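# Place second lidded paper cup into bagged cup carrier

## Task

Set the second empty paper cup with its lid into the paper bag, so that both cups end upright in the cup carrier, the carrier lies flat on the floor of the bag, and the bag still stands open on the table, not crumpled, at full height, with its rim pulled inward no more than slightly compared with the start. The task fails if a cup's paper side (not its lid) is squeezed hard, pushed deeply inward, or left dented.

## Robot and tools

Robot: two arms, left_arm and right_arm. Each carries a five-finger hand: the right arm a right hand, the left arm its mirror-image left hand. Calibrated bases in the scene frame: left_arm at (-0.050, +0.391, +0.001) m, right_arm at (+0.045, -0.415, 0) m, both nearly unrotated about z. Behind the arms are a fixed post and a camera stand between the bases; do not strike them.

Frame: the scene frame has its origin at table-top height, centred between the nominal bases. +z is up, +x points out over the table, and left_arm sits on the +y side. Image left/right does not follow arm names. Reported positions (metres), quat_wxyz and velocities (m/s, rad/s) are all in this frame and may be off by a few cm.

Hand point: a point 0.05 m in front of the palm and 0.15 m out from the wrist flange. Its +z runs along the straightened fingers (which extend 0.06-0.07 m past it), +y leaves the palm, and +x crosses the palm away from the thumb on the right hand but toward the thumb on the left hand. A wrist bracket on the little-finger side can collide with objects, and with fingers level the wrist can sit below the hand point and reach the table first.

The row: every action row has exactly 28 numbers, each in [-1, 1], always for both arms. Order: left_arm dx, dy, dz, rx, ry, rz; then left hand little, ring, middle, index, thumb_bend, thumb_turn, force_limit, speed; then the same fourteen for right_arm. dx..rz are offsets, not poses: they are measured along scene axes from that arm's Hand target as it stood when the action (or move) began, with 1.0 = 0.6 m or 180 degrees; rx, ry, rz form one rotation vector, turning about the Hand target's position. Every row of an action counts from that same start, so sending an offset twice moves twice as far. Six zeros means no new pose request. Orientation commands are clipped to within 32 degrees of the measured orientation each step.

Hand numbers are absolute targets. Fingers and thumb_bend: +1 straight/open, -1 curled/closed. thumb_turn: +1 beside the palm, -1 across in front of it. force_limit maps -1..+1 to about 0..10 N at the fingertip (0..15 N for both thumb motors). speed rises from nearly zero at -1 to full at +0.48 and stays full above; use about -0.94 or lower for gentle closing, since fast fingers overshoot the limit. There is no 'unchanged' value: to keep a hand as it is, resend the eight numbers of its last executed row (if none yet, its hand_measured six values plus hand_force_limit and hand_speed). With thumb turned in, the hand can wrap objects roughly 0.035-0.065 m wide; thumb tip to index pad can pinch a light item up to about 0.08 m.

Tools:
- execute_actions(actions, cameras): actions is a list of actions; each action is a table of up to 15 rows, one row per 1/30 s step; a short table repeats its final row up to step 15. An empty list returns camera images.
- move(target, speed, blend, stop_force, zero, blocking, cameras): target is one 28-number row, or a list of up to 15 rows, all offsets measured from the same starting Hand targets. speed is path top speed in m/s (0.002-3.6, default 0.25; turning up to twice that in rad/s), one value or one per target. blend is a corner radius in metres (0 = stop at each). stop_force (3-120 N, shared by both arms) ends an arm's path when its wrist sensor feels that much resistance; use slow speeds (about 0.005 m/s) for touches. zero (default true) re-zeros before the move. blocking=false returns early but cannot be combined with stop_force. All paths finish together; 10 s cap.
- wait(seconds): lets time pass, sends nothing new.
- stop: brakes a running move.
- zoom_image(camera, region): camera is cam_high, cam_left_wrist or cam_right_wrist; region [x0, y0, x1, y1] in pixels of a 672x504 image, at most 504 per side.
- show_instructions: shows reference images.
- zero_wrist_force(arm): arm is left_arm or right_arm.
- finished_scene(scene): ends the scene; scene is 1 or omitted.

Results: Hand target (the last commanded, clipped pose; next offsets start there), end_effector_position/quat/velocities, joint positions and torques, hand_measured, hand_stopped_by (moving, target, force, stalled, fault), hand_load_n (positive means pushing the finger open; a dropped grip shows as near 0), hand_force_limit, hand_speed, Wrist force/torque in the flange's own axes plus the peak line. A move adds a 'move:' line: done, off_target, moving, held or fault, with limits=paced (pose clipped) or limits=held (steps withheld). The hand often rests short of its Hand target; send the remaining distance as an offset.

Cautions: outside force near 150 N on an arm, or wrist torque beyond about 24 N m, causes a 10 s fault stop; a wrist joint lagging 0.9 degrees also faults. Arms are stiff, so targets even slightly beyond firm contact are risky. Avoid arm-to-arm contact and closing one hand on the other. Hot motors (70 °C warning, 85 °C stop) come from long loaded or stretched holds. Don't drop, fling or let anything leave the table, don't crush the cup walls, and keep the bag from tipping or folding.

Each tool is called after "Request:" by a JSON object that holds its "fn" and its "kwargs", one argument or row to a line.

Reference images:

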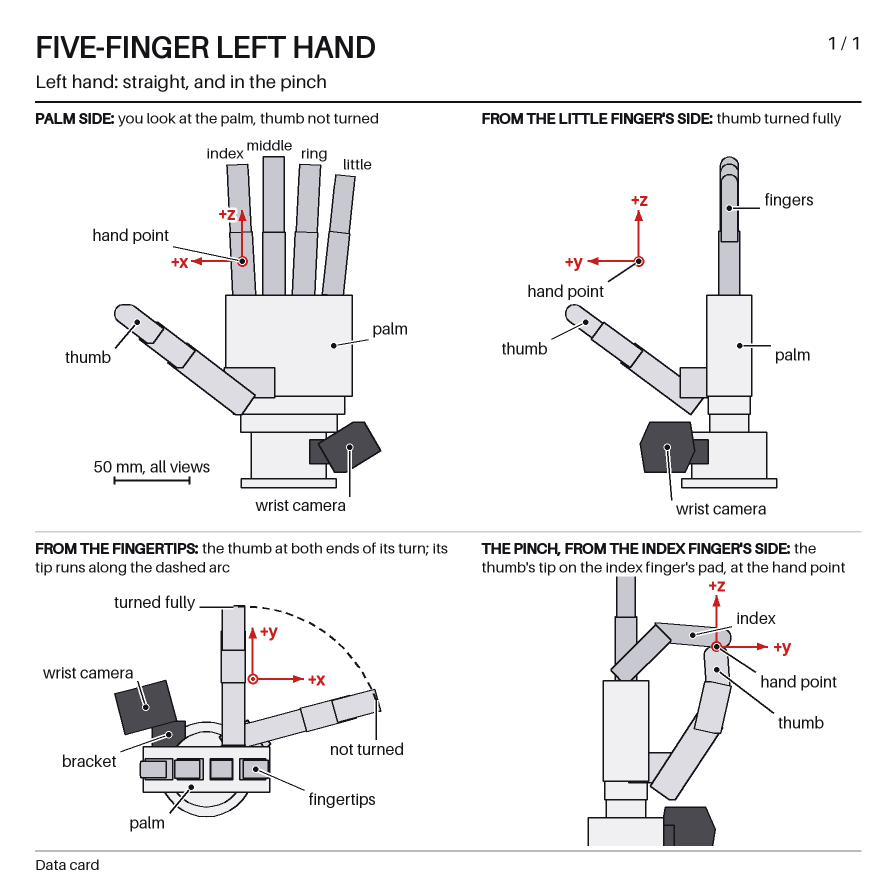

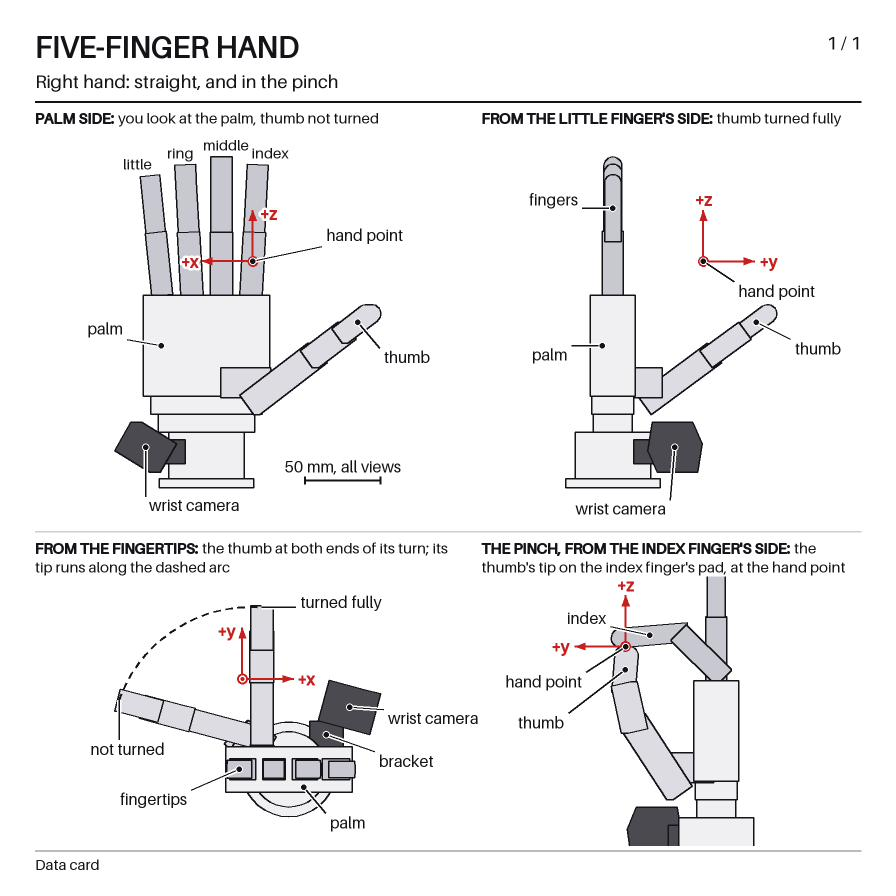

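## Session

Request:
{"fn": "execute_actions", "kwargs": {
  "actions": []
}}

Scene clock: 0.00 s.
left_arm: end_effector_position=(+0.1366, +0.1210, +0.1362) hand_measured=(+1.000, +1.000, +1.000, +1.000, +1.000, +1.000) hand_load_n=(+0.0, +0.0, +0.0, +0.0, +0.0, +0.0) hand_stopped_by=(target, target, target, target, target, target) hand_force_limit=0.00 hand_speed=-0.80 end_effector_quat_wxyz=(+0.032, +0.890, +0.391, -0.232) | right_arm: end_effector_position=(+0.5875, -0.3299, +0.3730) hand_measured=(+1.000, +1.000, +1.000, +1.000, +1.000, +1.000) hand_load_n=(+0.0, +0.0, +0.0, +0.0, +0.0, +0.0) hand_stopped_by=(target, target, target, target, target, target) hand_force_limit=0.00 hand_speed=-0.80 end_effector_quat_wxyz=(+0.182, +0.097, +0.974, +0.094)
Joint positions: left_arm=[2.882 -1.675 -2.124 1.881 -1.244 0.569] | right_arm=[-0.321 -1.349 1.266 1.336 1.304 -1.668]
Joint velocities: within noise
Joint torques (N m): no reading
Motor temperatures (°C): left_arm=[31 32 35 38 37 34] | right_arm=[36 30 31 38 37 43]
Wrist force (N): no reading
Wrist torque (N m): no reading
Wrist force, peak (N): no reading
Hand target: left_arm +0.1366, +0.1210, +0.1362; +0.032, +0.890, +0.391, -0.232 | right_arm +0.5875, -0.3299, +0.3730; +0.182, +0.097, +0.974, +0.094

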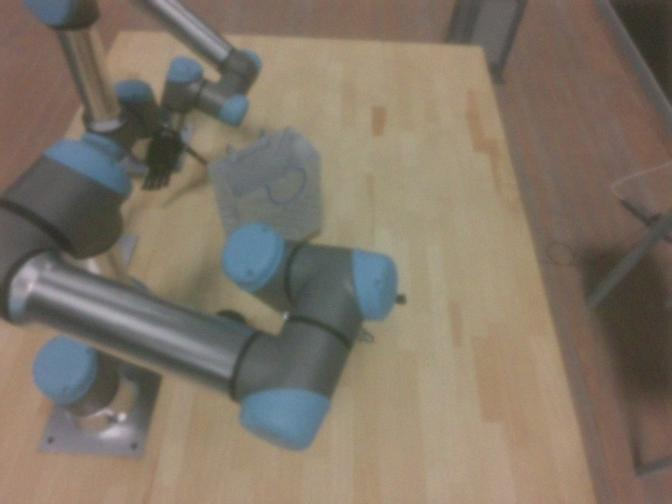

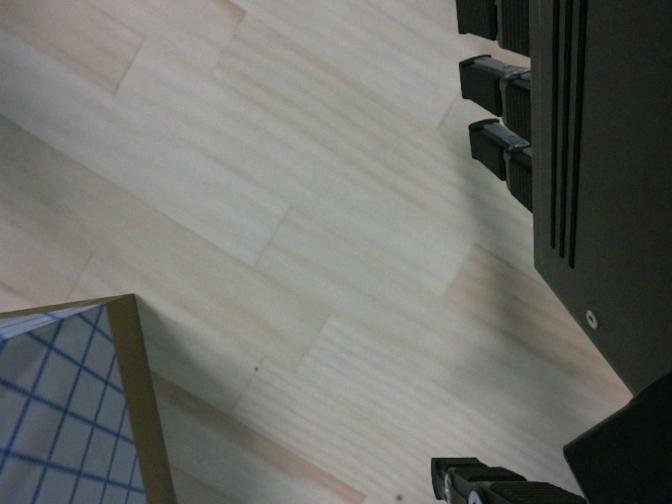

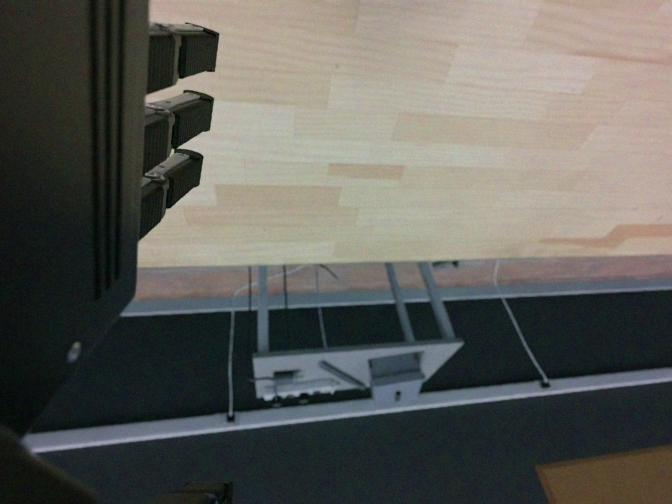

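Request:
{"fn": "zoom_image", "kwargs": {
  "camera": "cam_high",
  "region": [100, 80, 400, 305]
}}

Request:
{"fn": "zoom_image", "kwargs": {
  "camera": "cam_high",
  "region": [200, 110, 340, 250]
}}

Scaled by 1.680 from the camera's image (finer frame: 960x720).

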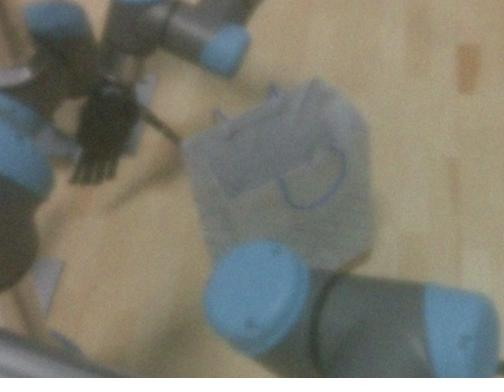

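Scaled by 3.600 from the camera's image (finer frame: 960x720).

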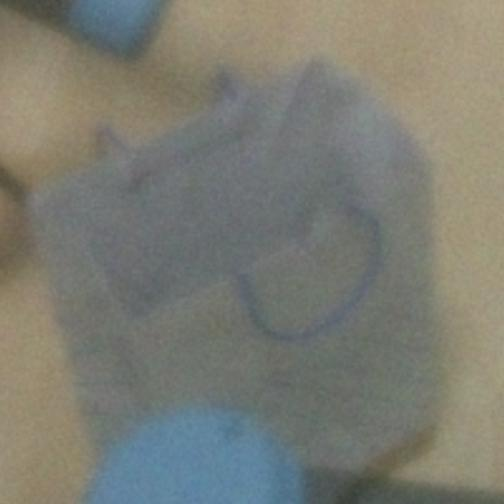

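Request:
{"fn": "zoom_image", "kwargs": {
  "camera": "cam_high",
  "region": [180, 230, 440, 425]
}}

Request:
{"fn": "zoom_image", "kwargs": {
  "camera": "cam_left_wrist",
  "region": [0, 252, 252, 504]
}}

Scaled by 1.938 from the camera's image (finer frame: 960x720).

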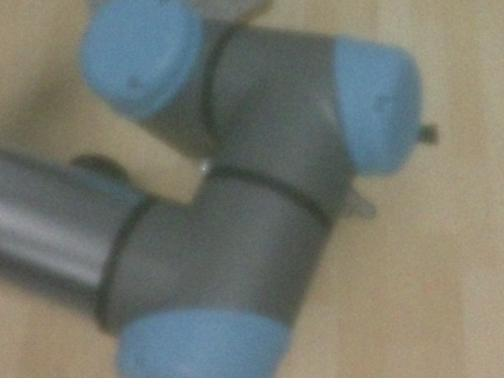

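Scaled by 2.000 from the camera's image (finer frame: 960x720).

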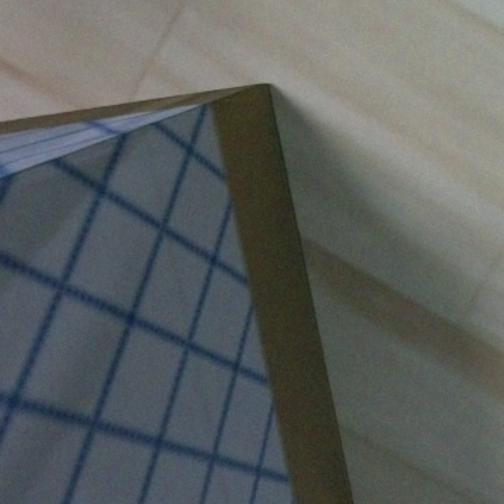

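Request:
{"fn": "move", "kwargs": {
  "target": [
    [0,0,0,0,0,0,1,1,1,1,1,1,0,-0.8,0.05,-0.3,0.15,0,0,0,1,1,1,1,1,1,0,-0.8]
  ],
  "cameras": ["all"]
}}

Scene clock: 41.77 s.
left_arm: end_effector_position=(+0.1366, +0.1210, +0.1362) hand_measured=(+1.000, +1.000, +1.000, +1.000, +1.000, +1.000) hand_load_n=(+0.0, +0.0, +0.0, +0.0, +0.0, +0.0) hand_stopped_by=(target, target, target, target, target, target) hand_force_limit=0.00 hand_speed=-0.80 end_effector_quat_wxyz=(+0.032, +0.890, +0.391, -0.232) | right_arm: end_effector_position=(+0.6175, -0.5099, +0.4630) hand_measured=(+1.000, +1.000, +1.000, +1.000, +1.000, +1.000) hand_load_n=(+0.0, +0.0, +0.0, +0.0, +0.0, +0.0) hand_stopped_by=(target, target, target, target, target, target) hand_force_limit=0.00 hand_speed=-0.80 end_effector_quat_wxyz=(+0.182, +0.097, +0.974, +0.094)
Joint positions: left_arm=[2.882 -1.675 -2.124 1.881 -1.244 0.569] | right_arm=[-0.659 -1.097 0.707 1.748 1.215 -2.011]
Joint torques (N m): left_arm=[1.28 18 13.5 -3.13 0.4 0.06] | right_arm=[-8.48 -32.63 -26.93 3.23 -1.39 -0.91]
Wrist force (N): left_arm=[0.0 0.1 0.1] | right_arm=[-0.1 0.3 -0.3]
Wrist torque (N m): left_arm=[0.01 0.00 0.00] | right_arm=[0.08 0.02 -0.06]
Wrist force, peak (N): left_arm=[0.4 0.4 0.3] | right_arm=[-0.8 -1.8 -1.2]
Hand target: left_arm +0.1366, +0.1210, +0.1362; +0.032, +0.890, +0.391, -0.232 | right_arm +0.6175, -0.5099, +0.4630; +0.182, +0.097, +0.974, +0.094
Off the commanded pose: left_arm 0.000 m, 0 deg | right_arm 0.000 m, 0 deg.
move: done

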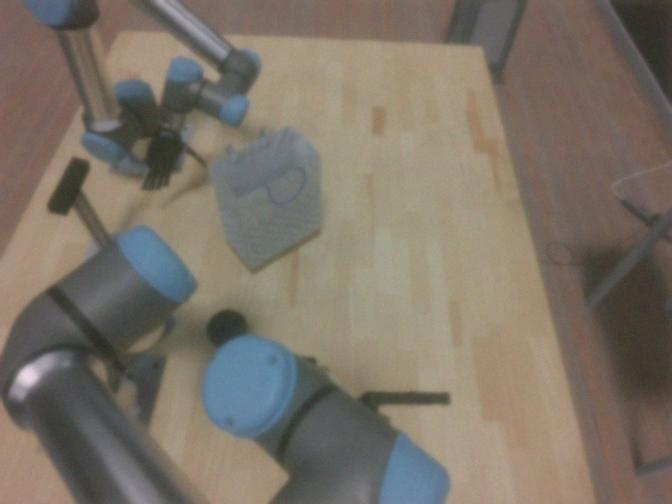

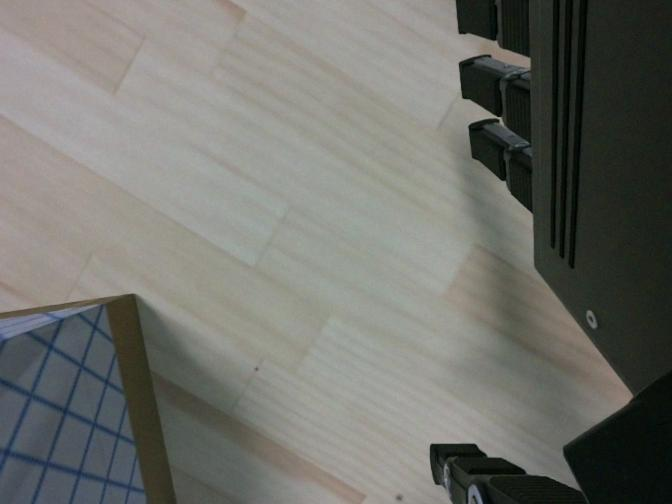

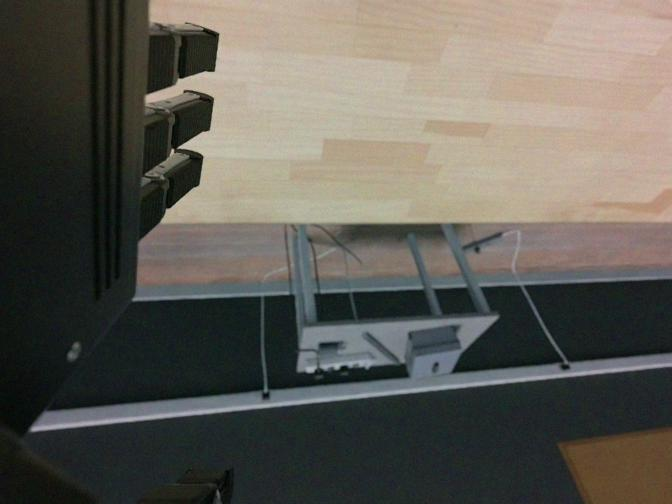

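Request:
{"fn": "zoom_image", "kwargs": {
  "camera": "cam_high",
  "region": [190, 110, 350, 360]
}}

Request:
{"fn": "zoom_image", "kwargs": {
  "camera": "cam_high",
  "region": [180, 280, 320, 400]
}}

Scaled by 2.016 from the camera's image (finer frame: 960x720).

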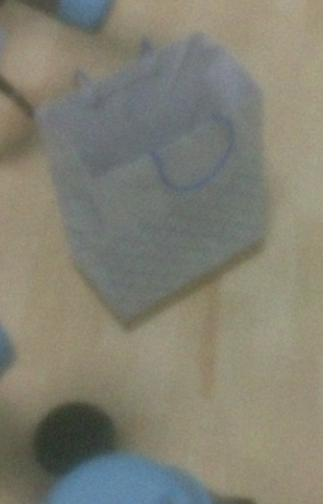

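Scaled by 3.600 from the camera's image (finer frame: 960x720).

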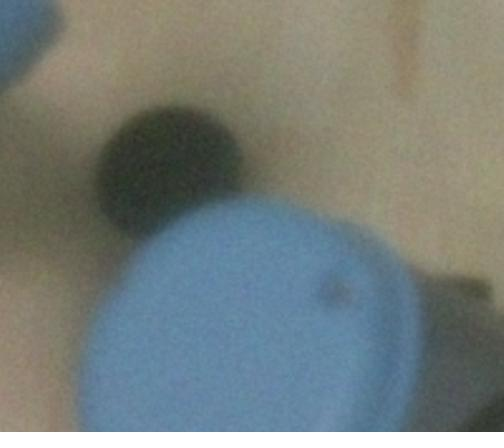

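Request:
{"fn": "move", "kwargs": {
  "target": [
    [0,0,0.25,0,0,0,1,1,1,1,1,1,0,-0.8,0,0,0,0,0,0,1,1,1,1,1,1,0,-0.8],
    [0.1,0,0.5,0,0,0,1,1,1,1,1,1,0,-0.8,-0.5,-0.1,0,0,0,0,1,1,1,1,1,1,0,-0.8]
  ],
  "blend": [0.05,0],
  "cameras": ["all"]
}}

Scene clock: 102.37 s.
left_arm: end_effector_position=(+0.1966, +0.1210, +0.4360) hand_measured=(+1.000, +1.000, +1.000, +1.000, +1.000, +1.000) hand_load_n=(+0.0, +0.0, +0.0, +0.0, +0.0, +0.0) hand_stopped_by=(target, target, target, target, target, target) hand_force_limit=0.00 hand_speed=-0.80 end_effector_quat_wxyz=(+0.032, +0.890, +0.391, -0.232) | right_arm: end_effector_position=(+0.3176, -0.5699, +0.4630) hand_measured=(+1.000, +1.000, +1.000, +1.000, +1.000, +1.000) hand_load_n=(+0.0, -0.5, +0.0, +0.0, +0.0, +0.0) hand_stopped_by=(target, target, target, target, target, target) hand_force_limit=0.00 hand_speed=-0.80 end_effector_quat_wxyz=(+0.182, +0.097, +0.974, +0.094) end_effector_velocity=(-0.001, -0.001, +0.000) end_effector_angular_velocity=(+0.000, -0.001, -0.001)
Joint positions: left_arm=[2.926 -1.616 -1.38 1.064 -1.259 0.612] | right_arm=[-1.52 -1.664 1.488 1.893 1.184 -2.939]
Joint velocities: left_arm=[within noise] | right_arm=[-0.006 0 0.001 0.002 0 -0.005]
Joint torques (N m): left_arm=[-9.8 29.48 26.42 -4.98 1.04 -1.43] | right_arm=[-9.55 -8.07 -17.77 3.51 0.13 -1.83]
Wrist force (N): left_arm=[-0.3 0.3 -0.2] | right_arm=[-0.1 -0.1 -0.2]
Wrist torque (N m): left_arm=[0.02 0.02 -0.11] | right_arm=[-0.01 0.03 -0.01]
Wrist force, peak (N): left_arm=[1.0 0.3 1.6] | right_arm=[1.5 -0.8 -1.0]
Hand target: left_arm +0.1966, +0.1210, +0.4362; +0.032, +0.890, +0.391, -0.232 | right_arm +0.3175, -0.5699, +0.4630; +0.182, +0.097, +0.974, +0.094
Off the commanded pose: left_arm 0.000 m, 0 deg | right_arm 0.000 m, 0 deg.
move: done

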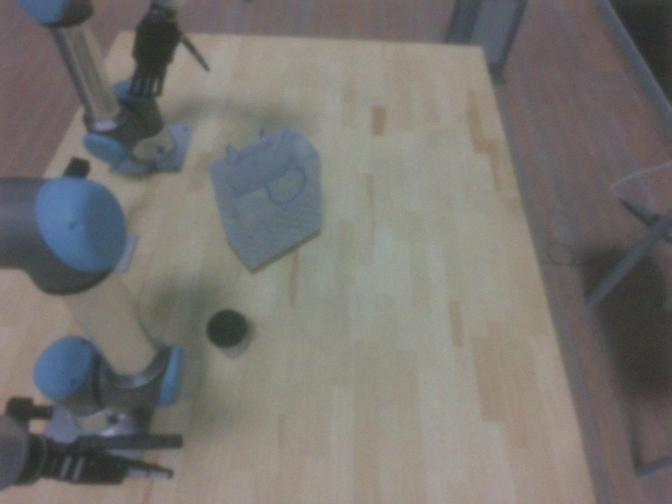

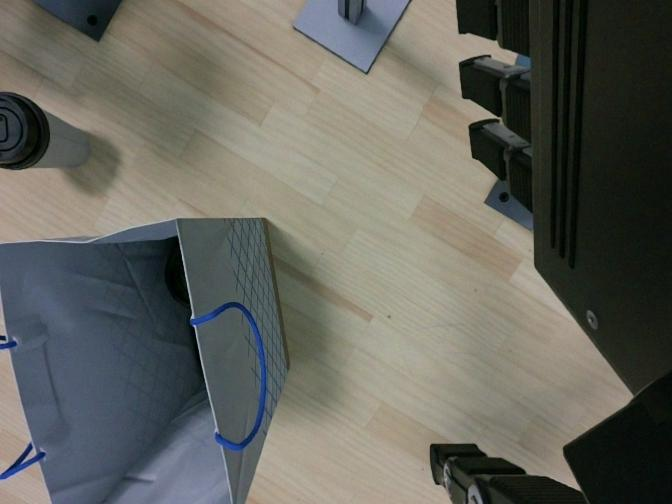

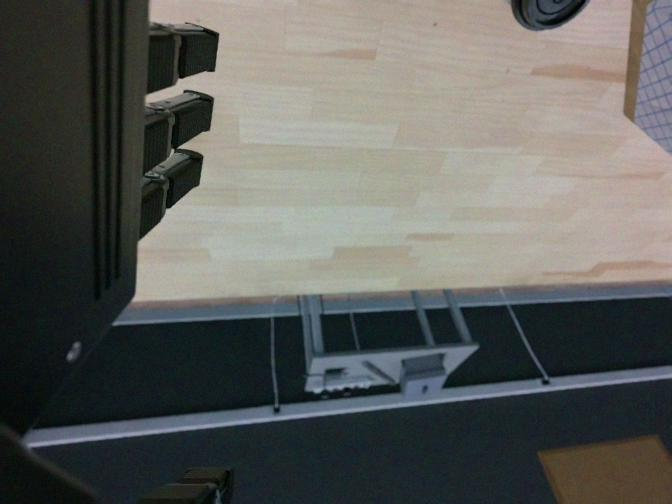

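Request:
{"fn": "zoom_image", "kwargs": {
  "camera": "cam_left_wrist",
  "region": [0, 60, 160, 220]
}}

Request:
{"fn": "zoom_image", "kwargs": {
  "camera": "cam_left_wrist",
  "region": [0, 204, 300, 504]
}}

Request:
{"fn": "zoom_image", "kwargs": {
  "camera": "cam_right_wrist",
  "region": [472, 0, 672, 160]
}}

Request:
{"fn": "zoom_image", "kwargs": {
  "camera": "cam_high",
  "region": [190, 110, 350, 370]
}}

Scaled by 3.150 from the camera's image (finer frame: 960x720).

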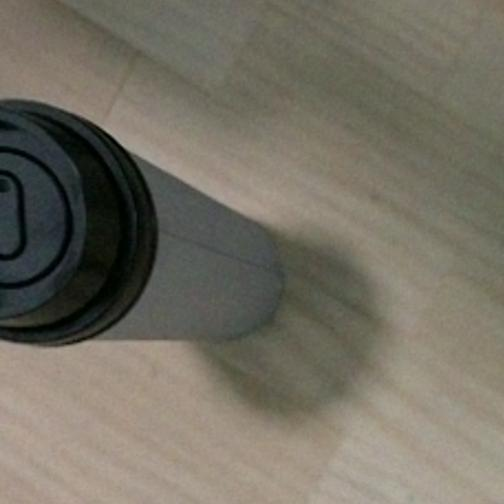

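Scaled by 1.680 from the camera's image (finer frame: 960x720).

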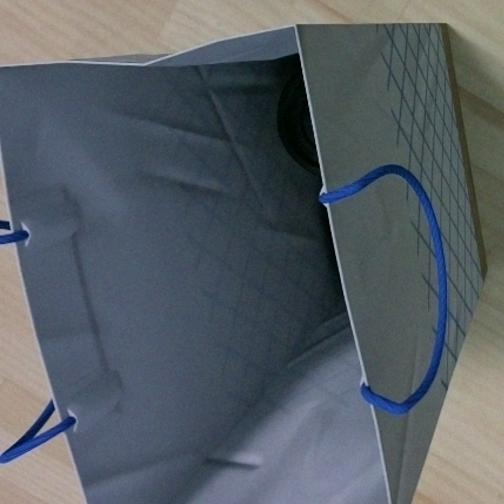

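Scaled by 2.520 from the camera's image (finer frame: 960x720).

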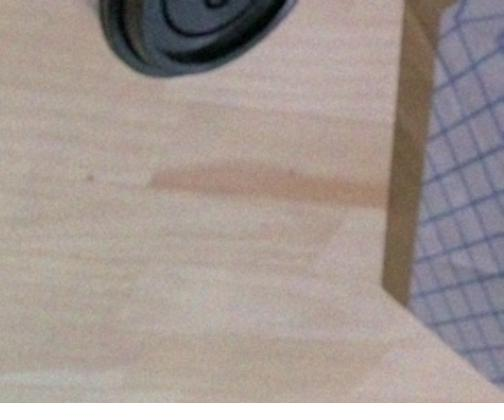

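Scaled by 1.938 from the camera's image (finer frame: 960x720).

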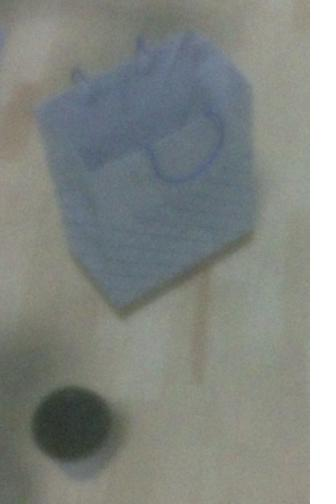

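Request:
{"fn": "move", "kwargs": {
  "target": [
    [0.25,-0.1,0.1667,0,0,0,1,1,1,1,1,1,0,-0.8,0,0,0,0,0,0,1,1,1,1,1,1,0,-0.8]
  ],
  "cameras": ["all"]
}}

Scene clock: 290.47 s.
left_arm: end_effector_position=(+0.3458, +0.0614, +0.5354) hand_measured=(+1.000, +1.000, +1.000, +1.000, +1.000, +1.000) hand_load_n=(+0.0, +0.0, +0.0, +0.0, +0.0, +0.0) hand_stopped_by=(target, target, target, target, target, target) hand_force_limit=0.00 hand_speed=-0.80 end_effector_quat_wxyz=(+0.037, +0.890, +0.391, -0.233) | right_arm: end_effector_position=(+0.3175, -0.5699, +0.4630) hand_measured=(+1.000, +1.000, +1.000, +1.000, +1.000, +1.000) hand_load_n=(+0.0, +0.0, +0.0, +0.0, +0.0, +0.0) hand_stopped_by=(target, target, target, target, target, target) hand_force_limit=0.00 hand_speed=-0.80 end_effector_quat_wxyz=(+0.182, +0.097, +0.974, +0.094)
Joint positions: left_arm=[2.866 -2.331 -0.035 0.457 -1.229 0.554] | right_arm=[-1.52 -1.664 1.488 1.893 1.184 -2.939]
Joint torques (N m): left_arm=[13.1 31.57 26.42 -4.9 -0.08 -0.33] | right_arm=[-8.75 -2.11 -5.05 3.74 1.44 -0.88]
Wrist force (N): left_arm=[-0.4 0.1 -0.3] | right_arm=[0.0 -0.1 -0.3]
Wrist torque (N m): left_arm=[0.01 0.04 -0.15] | right_arm=[0.01 0.01 0.02]
Wrist force, peak (N): left_arm=[-0.4 -1.5 0.7] | right_arm=[-0.1 -0.2 -0.7]
Hand target: left_arm +0.3466, +0.0610, +0.5362; +0.032, +0.890, +0.391, -0.232 | right_arm +0.3175, -0.5699, +0.4630; +0.182, +0.097, +0.974, +0.094
Off the commanded pose: left_arm 0.001 m, 1 deg | right_arm 0.000 m, 0 deg.
elbow stopped short (left arm): the move would have taken joint 3 (elbow) straighter than the controller allows.
move: done

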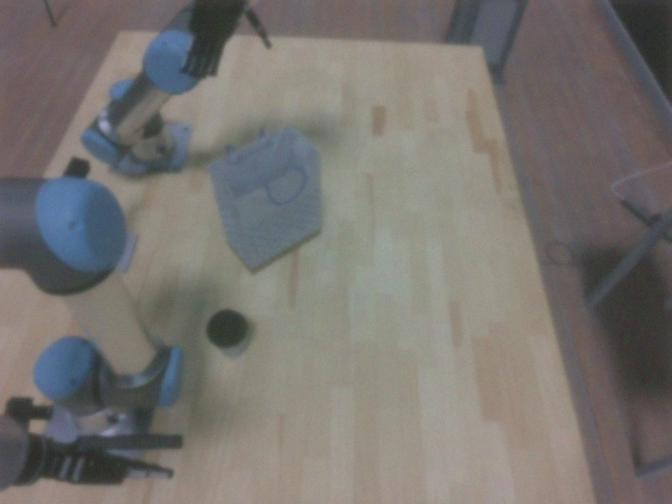

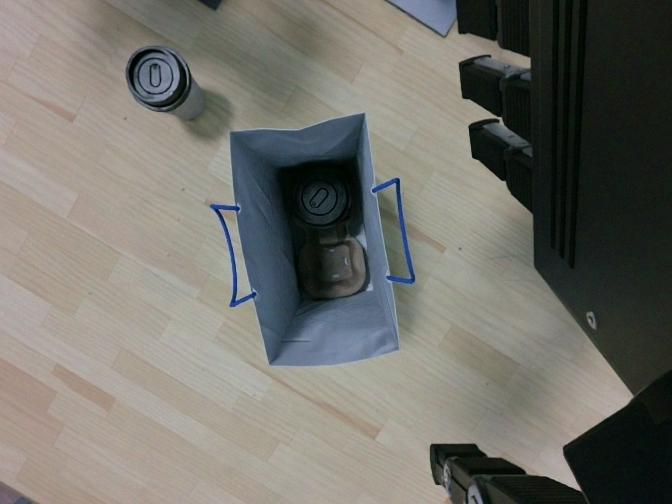

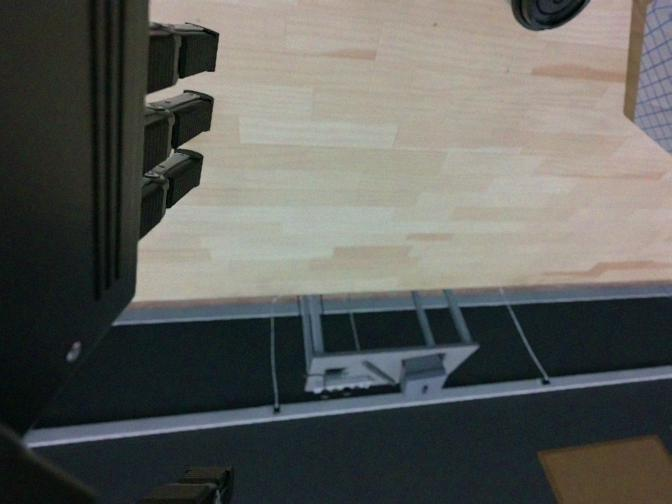

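Request:
{"fn": "zoom_image", "kwargs": {
  "camera": "cam_left_wrist",
  "region": [200, 100, 430, 380]
}}

Request:
{"fn": "zoom_image", "kwargs": {
  "camera": "cam_left_wrist",
  "region": [100, 20, 240, 140]
}}

Scaled by 1.800 from the camera's image (finer frame: 960x720).

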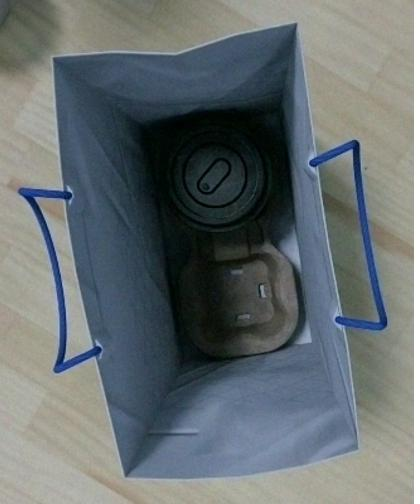

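Scaled by 3.600 from the camera's image (finer frame: 960x720).

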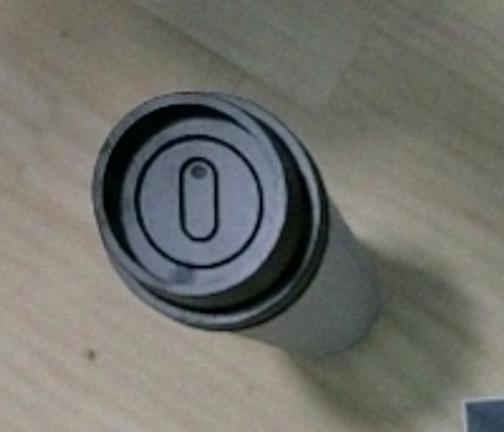

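Request:
{"fn": "move", "kwargs": {
  "target": [
    [0,0,-0.2167,0,0,0,1,1,1,1,1,1,0,-0.8,0,0,0,0,0,0,1,1,1,1,1,1,0,-0.8]
  ],
  "cameras": ["cam_left_wrist"]
}}

Scene clock: 344.97 s.
left_arm: end_effector_position=(+0.3465, +0.0610, +0.4063) hand_measured=(+1.000, +1.000, +1.000, +1.000, +1.000, +1.000) hand_load_n=(+0.0, +0.0, +0.0, +0.0, +0.0, +0.0) hand_stopped_by=(target, target, target, target, target, target) hand_force_limit=0.00 hand_speed=-0.80 end_effector_quat_wxyz=(+0.032, +0.890, +0.391, -0.232) end_effector_velocity=(+0.001, +0.000, -0.002) end_effector_angular_velocity=(-0.001, -0.001, +0.000) | right_arm: end_effector_position=(+0.3175, -0.5699, +0.4630) hand_measured=(+1.000, +1.000, +1.000, +1.000, +1.000, +1.000) hand_load_n=(+0.0, +0.0, +0.0, +0.0, +0.0, +0.0) hand_stopped_by=(target, target, target, target, target, target) hand_force_limit=0.00 hand_speed=-0.80 end_effector_quat_wxyz=(+0.182, +0.097, +0.974, +0.094)
Joint positions: left_arm=[2.861 -2.036 -0.916 1.041 -1.237 0.548] | right_arm=[-1.52 -1.664 1.488 1.893 1.184 -2.939]
Joint velocities: left_arm=[0 0 -0.004 0.005 0 0.001] | right_arm=[within noise]
Joint torques (N m): left_arm=[10.78 24.79 3.91 -1.22 1.12 1.55] | right_arm=[-7.42 -4.55 -6.09 3.71 0.94 -1.47]
Wrist force (N): left_arm=[-1.0 0.2 -0.3] | right_arm=[0.1 -0.1 -0.4]
Wrist torque (N m): left_arm=[-0.04 0.13 -0.06] | right_arm=[0.01 0.01 0.02]
Wrist force, peak (N): left_arm=[-0.8 1.8 -1.3] | right_arm=[0.0 -0.6 -0.6]
Hand target: left_arm +0.3466, +0.0610, +0.4062; +0.032, +0.890, +0.391, -0.232 | right_arm +0.3175, -0.5699, +0.4630; +0.182, +0.097, +0.974, +0.094
Off the commanded pose: left_arm 0.000 m, 0 deg | right_arm 0.000 m, 0 deg.
move: done

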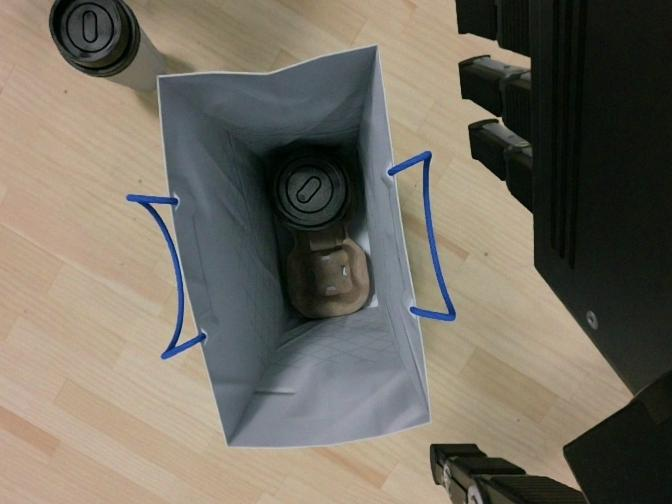

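Request:
{"fn": "move", "kwargs": {
  "target": [
    [-0.089,0.1407,0,0,0,0,1,1,1,1,1,1,0,-0.8,0,0,0,0,0,0,1,1,1,1,1,1,0,-0.8]
  ],
  "cameras": ["cam_left_wrist"]
}}

Scene clock: 614.30 s.
left_arm: end_effector_position=(+0.2933, +0.1453, +0.4062) hand_measured=(+1.000, +1.000, +1.000, +1.000, +1.000, +1.000) hand_load_n=(+0.0, +0.0, +0.0, +0.0, +0.0, +0.0) hand_stopped_by=(target, target, target, target, target, target) hand_force_limit=0.00 hand_speed=-0.80 end_effector_quat_wxyz=(+0.032, +0.890, +0.391, -0.232) | right_arm: end_effector_position=(+0.3175, -0.5699, +0.4630) hand_measured=(+1.000, +1.000, +1.000, +1.000, +1.000, +1.000) hand_load_n=(+0.0, +0.0, +0.0, +0.0, +0.0, +0.0) hand_stopped_by=(target, target, target, target, target, target) hand_force_limit=0.00 hand_speed=-0.80 end_effector_quat_wxyz=(+0.182, +0.097, +0.974, +0.094)
Joint positions: left_arm=[3.031 -1.793 -1.26 1.092 -1.298 0.714] | right_arm=[-1.52 -1.664 1.488 1.893 1.184 -2.939]
Joint torques (N m): left_arm=[12.28 38.96 3.84 -5.07 -0.54 1.38] | right_arm=[-6.86 -6.22 -6.22 3.65 0.31 -1.5]
Wrist force (N): left_arm=[-0.4 0.0 -0.7] | right_arm=[0.1 -0.3 -0.5]
Wrist torque (N m): left_arm=[0.03 0.05 0.02] | right_arm=[-0.02 0.02 0.02]
Wrist force, peak (N): left_arm=[-1.3 2.4 -0.5] | right_arm=[0.0 -0.2 -0.8]
Hand target: left_arm +0.2932, +0.1454, +0.4062; +0.032, +0.890, +0.391, -0.232 | right_arm +0.3175, -0.5699, +0.4630; +0.182, +0.097, +0.974, +0.094
Off the commanded pose: left_arm 0.000 m, 0 deg | right_arm 0.000 m, 0 deg.
move: done

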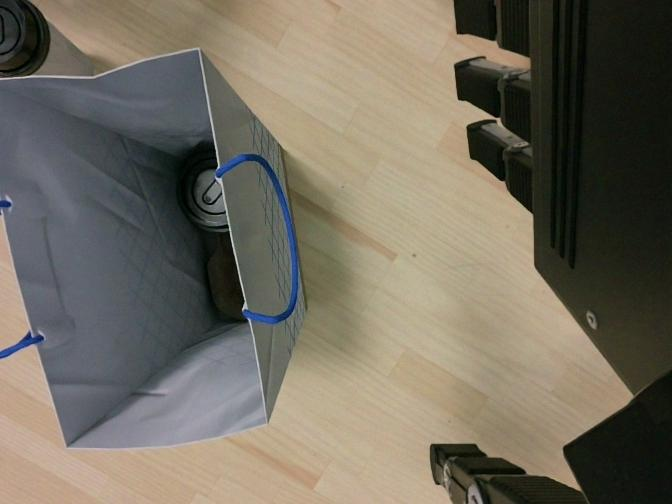

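Request:
{"fn": "zoom_image", "kwargs": {
  "camera": "cam_left_wrist",
  "region": [0, 0, 120, 120]
}}

Request:
{"fn": "zoom_image", "kwargs": {
  "camera": "cam_left_wrist",
  "region": [160, 120, 320, 340]
}}

Scaled by 4.200 from the camera's image (finer frame: 960x720).

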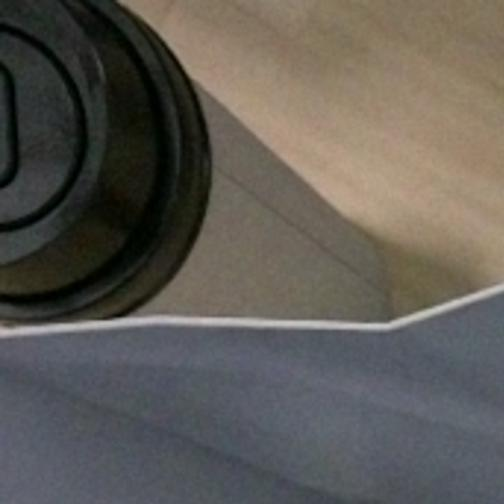

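Scaled by 2.291 from the camera's image (finer frame: 960x720).

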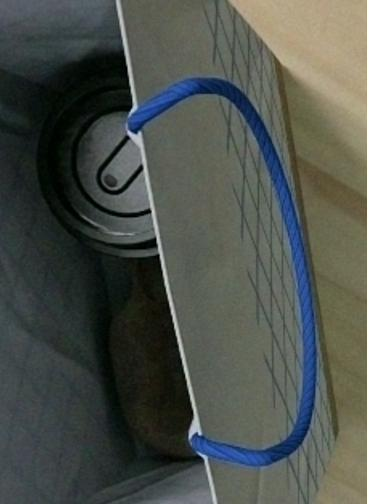

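Request:
{"fn": "zoom_image", "kwargs": {
  "camera": "cam_left_wrist",
  "region": [280, 100, 530, 350]
}}

Request:
{"fn": "move", "kwargs": {
  "target": [
    [0,0,0.1167,0,0,0,1,1,1,1,1,1,0,-0.8,0,0,0,0,0,0,1,1,1,1,1,1,0,-0.8]
  ],
  "cameras": ["cam_left_wrist"]
}}

Request:
{"fn": "zoom_image", "kwargs": {
  "camera": "cam_left_wrist",
  "region": [280, 100, 530, 350]
}}

Request:
{"fn": "zoom_image", "kwargs": {
  "camera": "cam_left_wrist",
  "region": [0, 0, 280, 280]
}}

Scaled by 2.016 from the camera's image (finer frame: 960x720).

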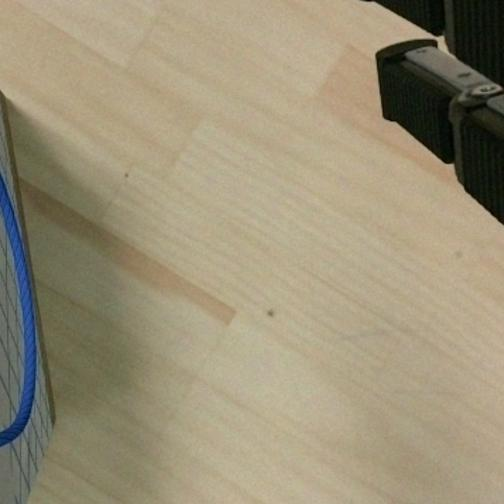

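Scene clock: 647.87 s.
left_arm: end_effector_position=(+0.2932, +0.1455, +0.4760) hand_measured=(+1.000, +1.000, +1.000, +1.000, +1.000, +1.000) hand_load_n=(+0.0, +0.0, +0.0, +0.0, +0.0, +0.0) hand_stopped_by=(target, target, target, target, target, target) hand_force_limit=0.00 hand_speed=-0.80 end_effector_quat_wxyz=(+0.032, +0.890, +0.391, -0.232) end_effector_velocity=(-0.001, +0.000, +0.002) end_effector_angular_velocity=(+0.001, +0.003, +0.003) | right_arm: end_effector_position=(+0.3175, -0.5699, +0.4630) hand_measured=(+1.000, +1.000, +1.000, +1.000, +1.000, +1.000) hand_load_n=(+0.0, +0.0, +0.0, +0.0, +0.0, +0.0) hand_stopped_by=(target, target, target, target, target, target) hand_force_limit=0.00 hand_speed=-0.80 end_effector_quat_wxyz=(+0.182, +0.097, +0.974, +0.094)
Joint positions: left_arm=[3.031 -1.826 -1.038 0.902 -1.298 0.714] | right_arm=[-1.52 -1.664 1.488 1.893 1.184 -2.939]
Joint velocities: left_arm=[0 0 0.004 -0.005 0.001 -0.003] | right_arm=[within noise]
Joint torques (N m): left_arm=[-9.34 35.75 31.72 -5.04 1.05 -0.1] | right_arm=[-6.69 -8.41 -6.49 3.76 -0.3 -1.52]
Wrist force (N): left_arm=[-0.2 0.4 -0.4] | right_arm=[0.0 -0.2 -0.7]
Wrist torque (N m): left_arm=[0.07 -0.04 -0.02] | right_arm=[0.02 0.04 0.02]
Wrist force, peak (N): left_arm=[-1.1 -0.1 -2.0] | right_arm=[0.0 -0.2 -0.9]
Hand target: left_arm +0.2932, +0.1454, +0.4762; +0.032, +0.890, +0.391, -0.232 | right_arm +0.3175, -0.5699, +0.4630; +0.182, +0.097, +0.974, +0.094
Off the commanded pose: left_arm 0.000 m, 0 deg | right_arm 0.000 m, 0 deg.
move: done

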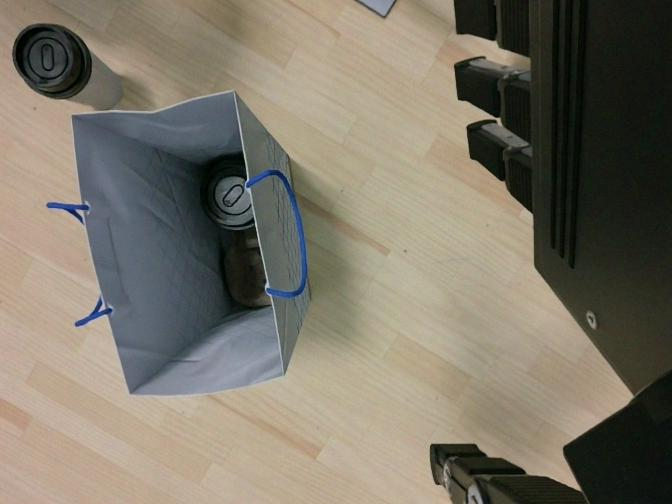

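Scaled by 2.016 from the camera's image (finer frame: 960x720).

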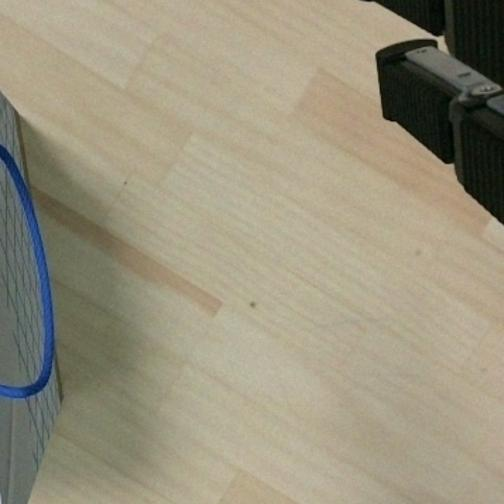

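Scaled by 1.800 from the camera's image (finer frame: 960x720).

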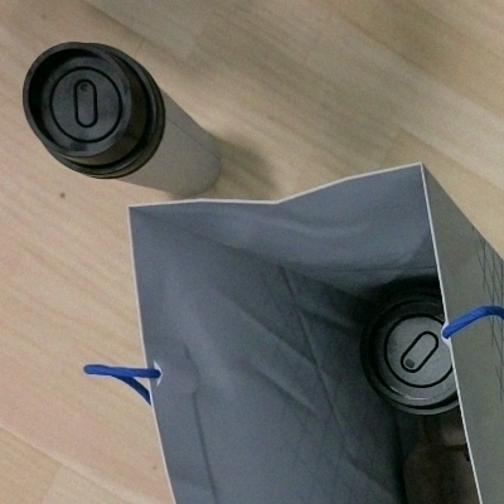

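Request:
{"fn": "move", "kwargs": {
  "target": [
    [0,0,0,0,0,0,1,1,1,1,1,1,0,-0.8,0.2,0.3,-0.06,-0.2839,-0.1608,0.6357,-1,1,1,1,1,-1,-0.2,-0.2],
    [0,0,0,0,0,0,1,1,1,1,1,1,0,-0.8,-0.0142,0.4867,-0.2717,-0.2839,-0.1608,0.6357,-1,1,1,1,1,-1,-0.2,-0.2]
  ],
  "blend": [0.05,0],
  "cameras": ["all"]
}}

Scene clock: 799.03 s.
left_arm: end_effector_position=(+0.2932, +0.1454, +0.4762) hand_measured=(+1.000, +1.000, +1.000, +1.000, +1.000, +1.000) hand_load_n=(+0.0, +0.0, +0.0, +0.0, +0.0, +0.0) hand_stopped_by=(target, target, target, target, target, target) hand_force_limit=0.00 hand_speed=-0.80 end_effector_quat_wxyz=(+0.032, +0.890, +0.391, -0.232) | right_arm: end_effector_position=(+0.3091, -0.2780, +0.3000) hand_measured=(-1.000, +1.000, +1.000, +1.000, +1.000, -1.000) hand_load_n=(+0.0, +0.0, +0.0, +0.0, +0.0, +0.0) hand_stopped_by=(target, target, target, target, target, target) hand_force_limit=-0.20 hand_speed=-0.20 end_effector_quat_wxyz=(-0.235, +0.823, -0.497, +0.142)
Joint positions: left_arm=[3.031 -1.826 -1.037 0.902 -1.298 0.714] | right_arm=[-0.305 -1.875 1.835 1.204 1.179 -3.867]
Joint torques (N m): left_arm=[-9.3 35.39 31.13 -4.9 0.98 0.7] | right_arm=[7.4 -19.56 -7.13 0.17 -2.71 0.4]
Wrist force (N): left_arm=[-0.3 0.3 -0.6] | right_arm=[0.6 0.3 -0.1]
Wrist torque (N m): left_arm=[0.07 -0.02 -0.01] | right_arm=[0.26 -0.06 0.05]
Wrist force, peak (N): left_arm=[-0.4 0.4 -0.8] | right_arm=[-0.8 1.6 0.8]
Hand target: left_arm +0.2932, +0.1454, +0.4762; +0.032, +0.890, +0.391, -0.232 | right_arm +0.3090, -0.2779, +0.3000; -0.235, +0.823, -0.497, +0.142
Off the commanded pose: left_arm 0.000 m, 0 deg | right_arm 0.000 m, 0 deg.
move: done

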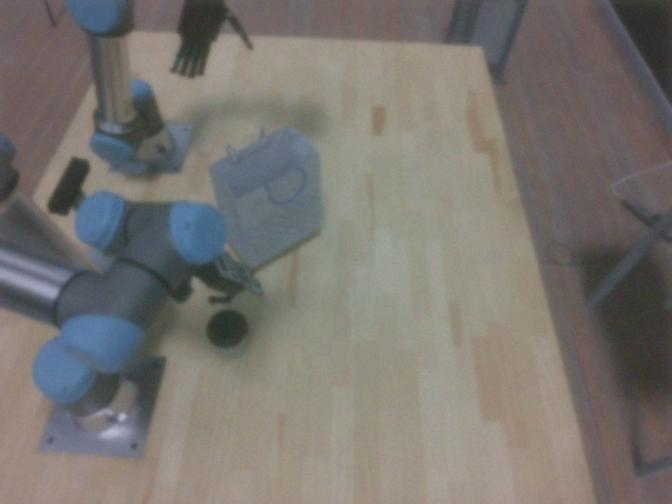

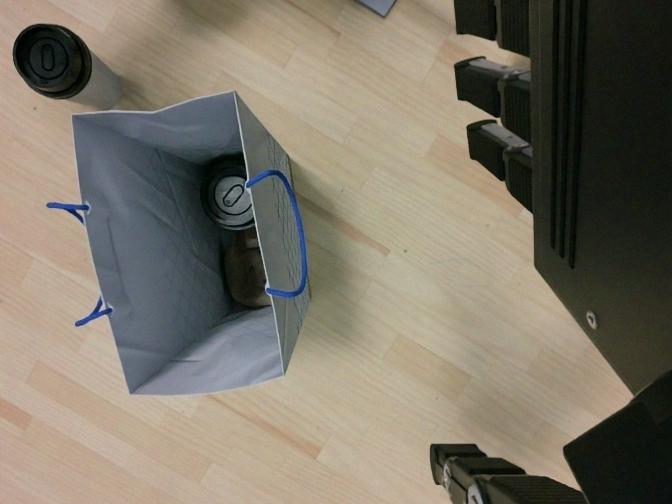

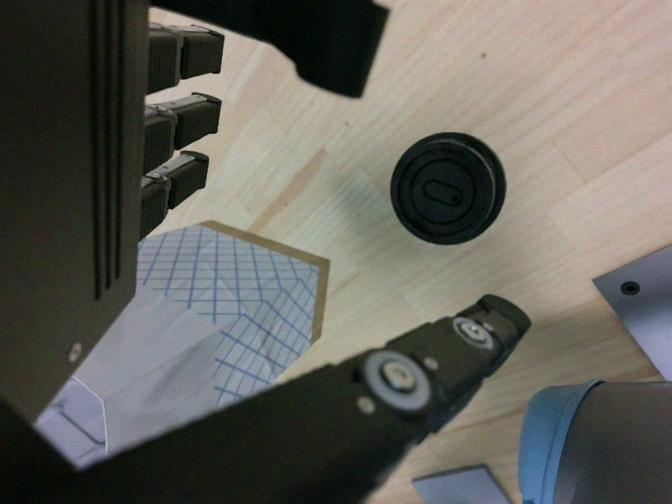

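Request:
{"fn": "move", "kwargs": {
  "target": [
    [0,0,0,0,0,0,1,1,1,1,1,1,0,-0.8,-0.025,0.048,-0.1833,0,0,0,-1,1,1,1,1,-1,-0.2,-0.2]
  ],
  "cameras": ["cam_left_wrist","cam_right_wrist"]
}}

Scene clock: 843.30 s.
left_arm: end_effector_position=(+0.2932, +0.1454, +0.4762) hand_measured=(+1.000, +1.000, +1.000, +1.000, +1.000, +1.000) hand_load_n=(+0.0, +0.0, +0.0, +0.0, +0.0, +0.0) hand_stopped_by=(target, target, target, target, target, target) hand_force_limit=0.00 hand_speed=-0.80 end_effector_quat_wxyz=(+0.032, +0.890, +0.391, -0.232) | right_arm: end_effector_position=(+0.2941, -0.2491, +0.1900) hand_measured=(-1.000, +1.000, +1.000, +1.000, +1.000, -1.000) hand_load_n=(+0.0, +0.0, +0.0, +0.0, +0.0, +0.0) hand_stopped_by=(target, target, target, target, target, target) hand_force_limit=-0.20 hand_speed=-0.20 end_effector_quat_wxyz=(-0.235, +0.823, -0.497, +0.142) end_effector_velocity=(+0.001, +0.000, -0.001) end_effector_angular_velocity=(+0.001, -0.002, -0.001)
Joint positions: left_arm=[3.031 -1.826 -1.037 0.902 -1.298 0.714] | right_arm=[-0.164 -1.862 2.097 0.879 1.238 -3.73]
Joint velocities: left_arm=[within noise] | right_arm=[0 0.001 0.002 -0.005 0 0.001]
Joint torques (N m): left_arm=[-10.35 31.1 29.94 -4.96 0.83 0.57] | right_arm=[5.62 -19.43 -5.94 -0.01 -2.6 0.18]
Wrist force (N): left_arm=[-0.1 0.4 -0.6] | right_arm=[0.8 0.4 -0.1]
Wrist torque (N m): left_arm=[0.07 -0.06 -0.01] | right_arm=[0.26 -0.08 0.07]
Wrist force, peak (N): left_arm=[-0.1 0.5 -1.0] | right_arm=[1.2 -1.1 -1.8]
Hand target: left_arm +0.2932, +0.1454, +0.4762; +0.032, +0.890, +0.391, -0.232 | right_arm +0.2940, -0.2491, +0.1900; -0.235, +0.823, -0.497, +0.142
Off the commanded pose: left_arm 0.000 m, 0 deg | right_arm 0.000 m, 0 deg.
move: done

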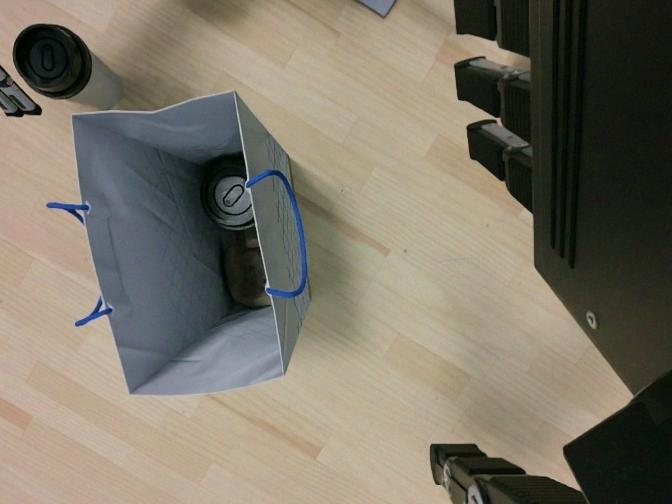

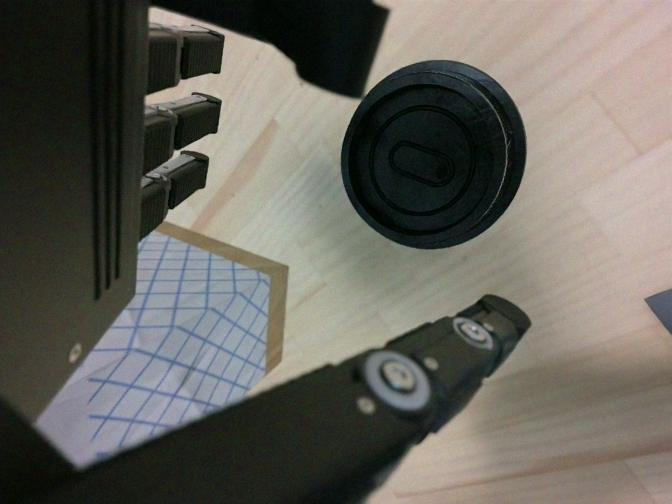

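Request:
{"fn": "zoom_image", "kwargs": {
  "camera": "cam_right_wrist",
  "region": [320, 40, 550, 270]
}}

Scaled by 2.191 from the camera's image (finer frame: 960x720).

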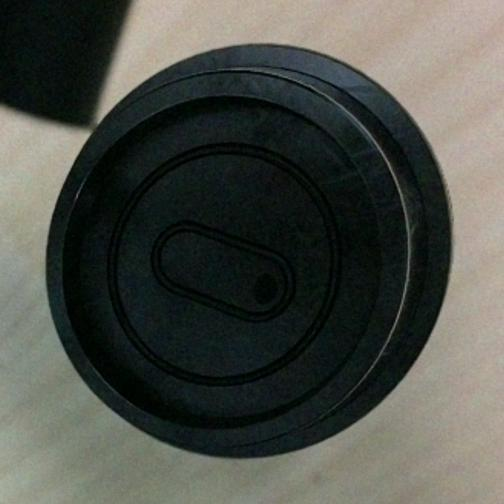

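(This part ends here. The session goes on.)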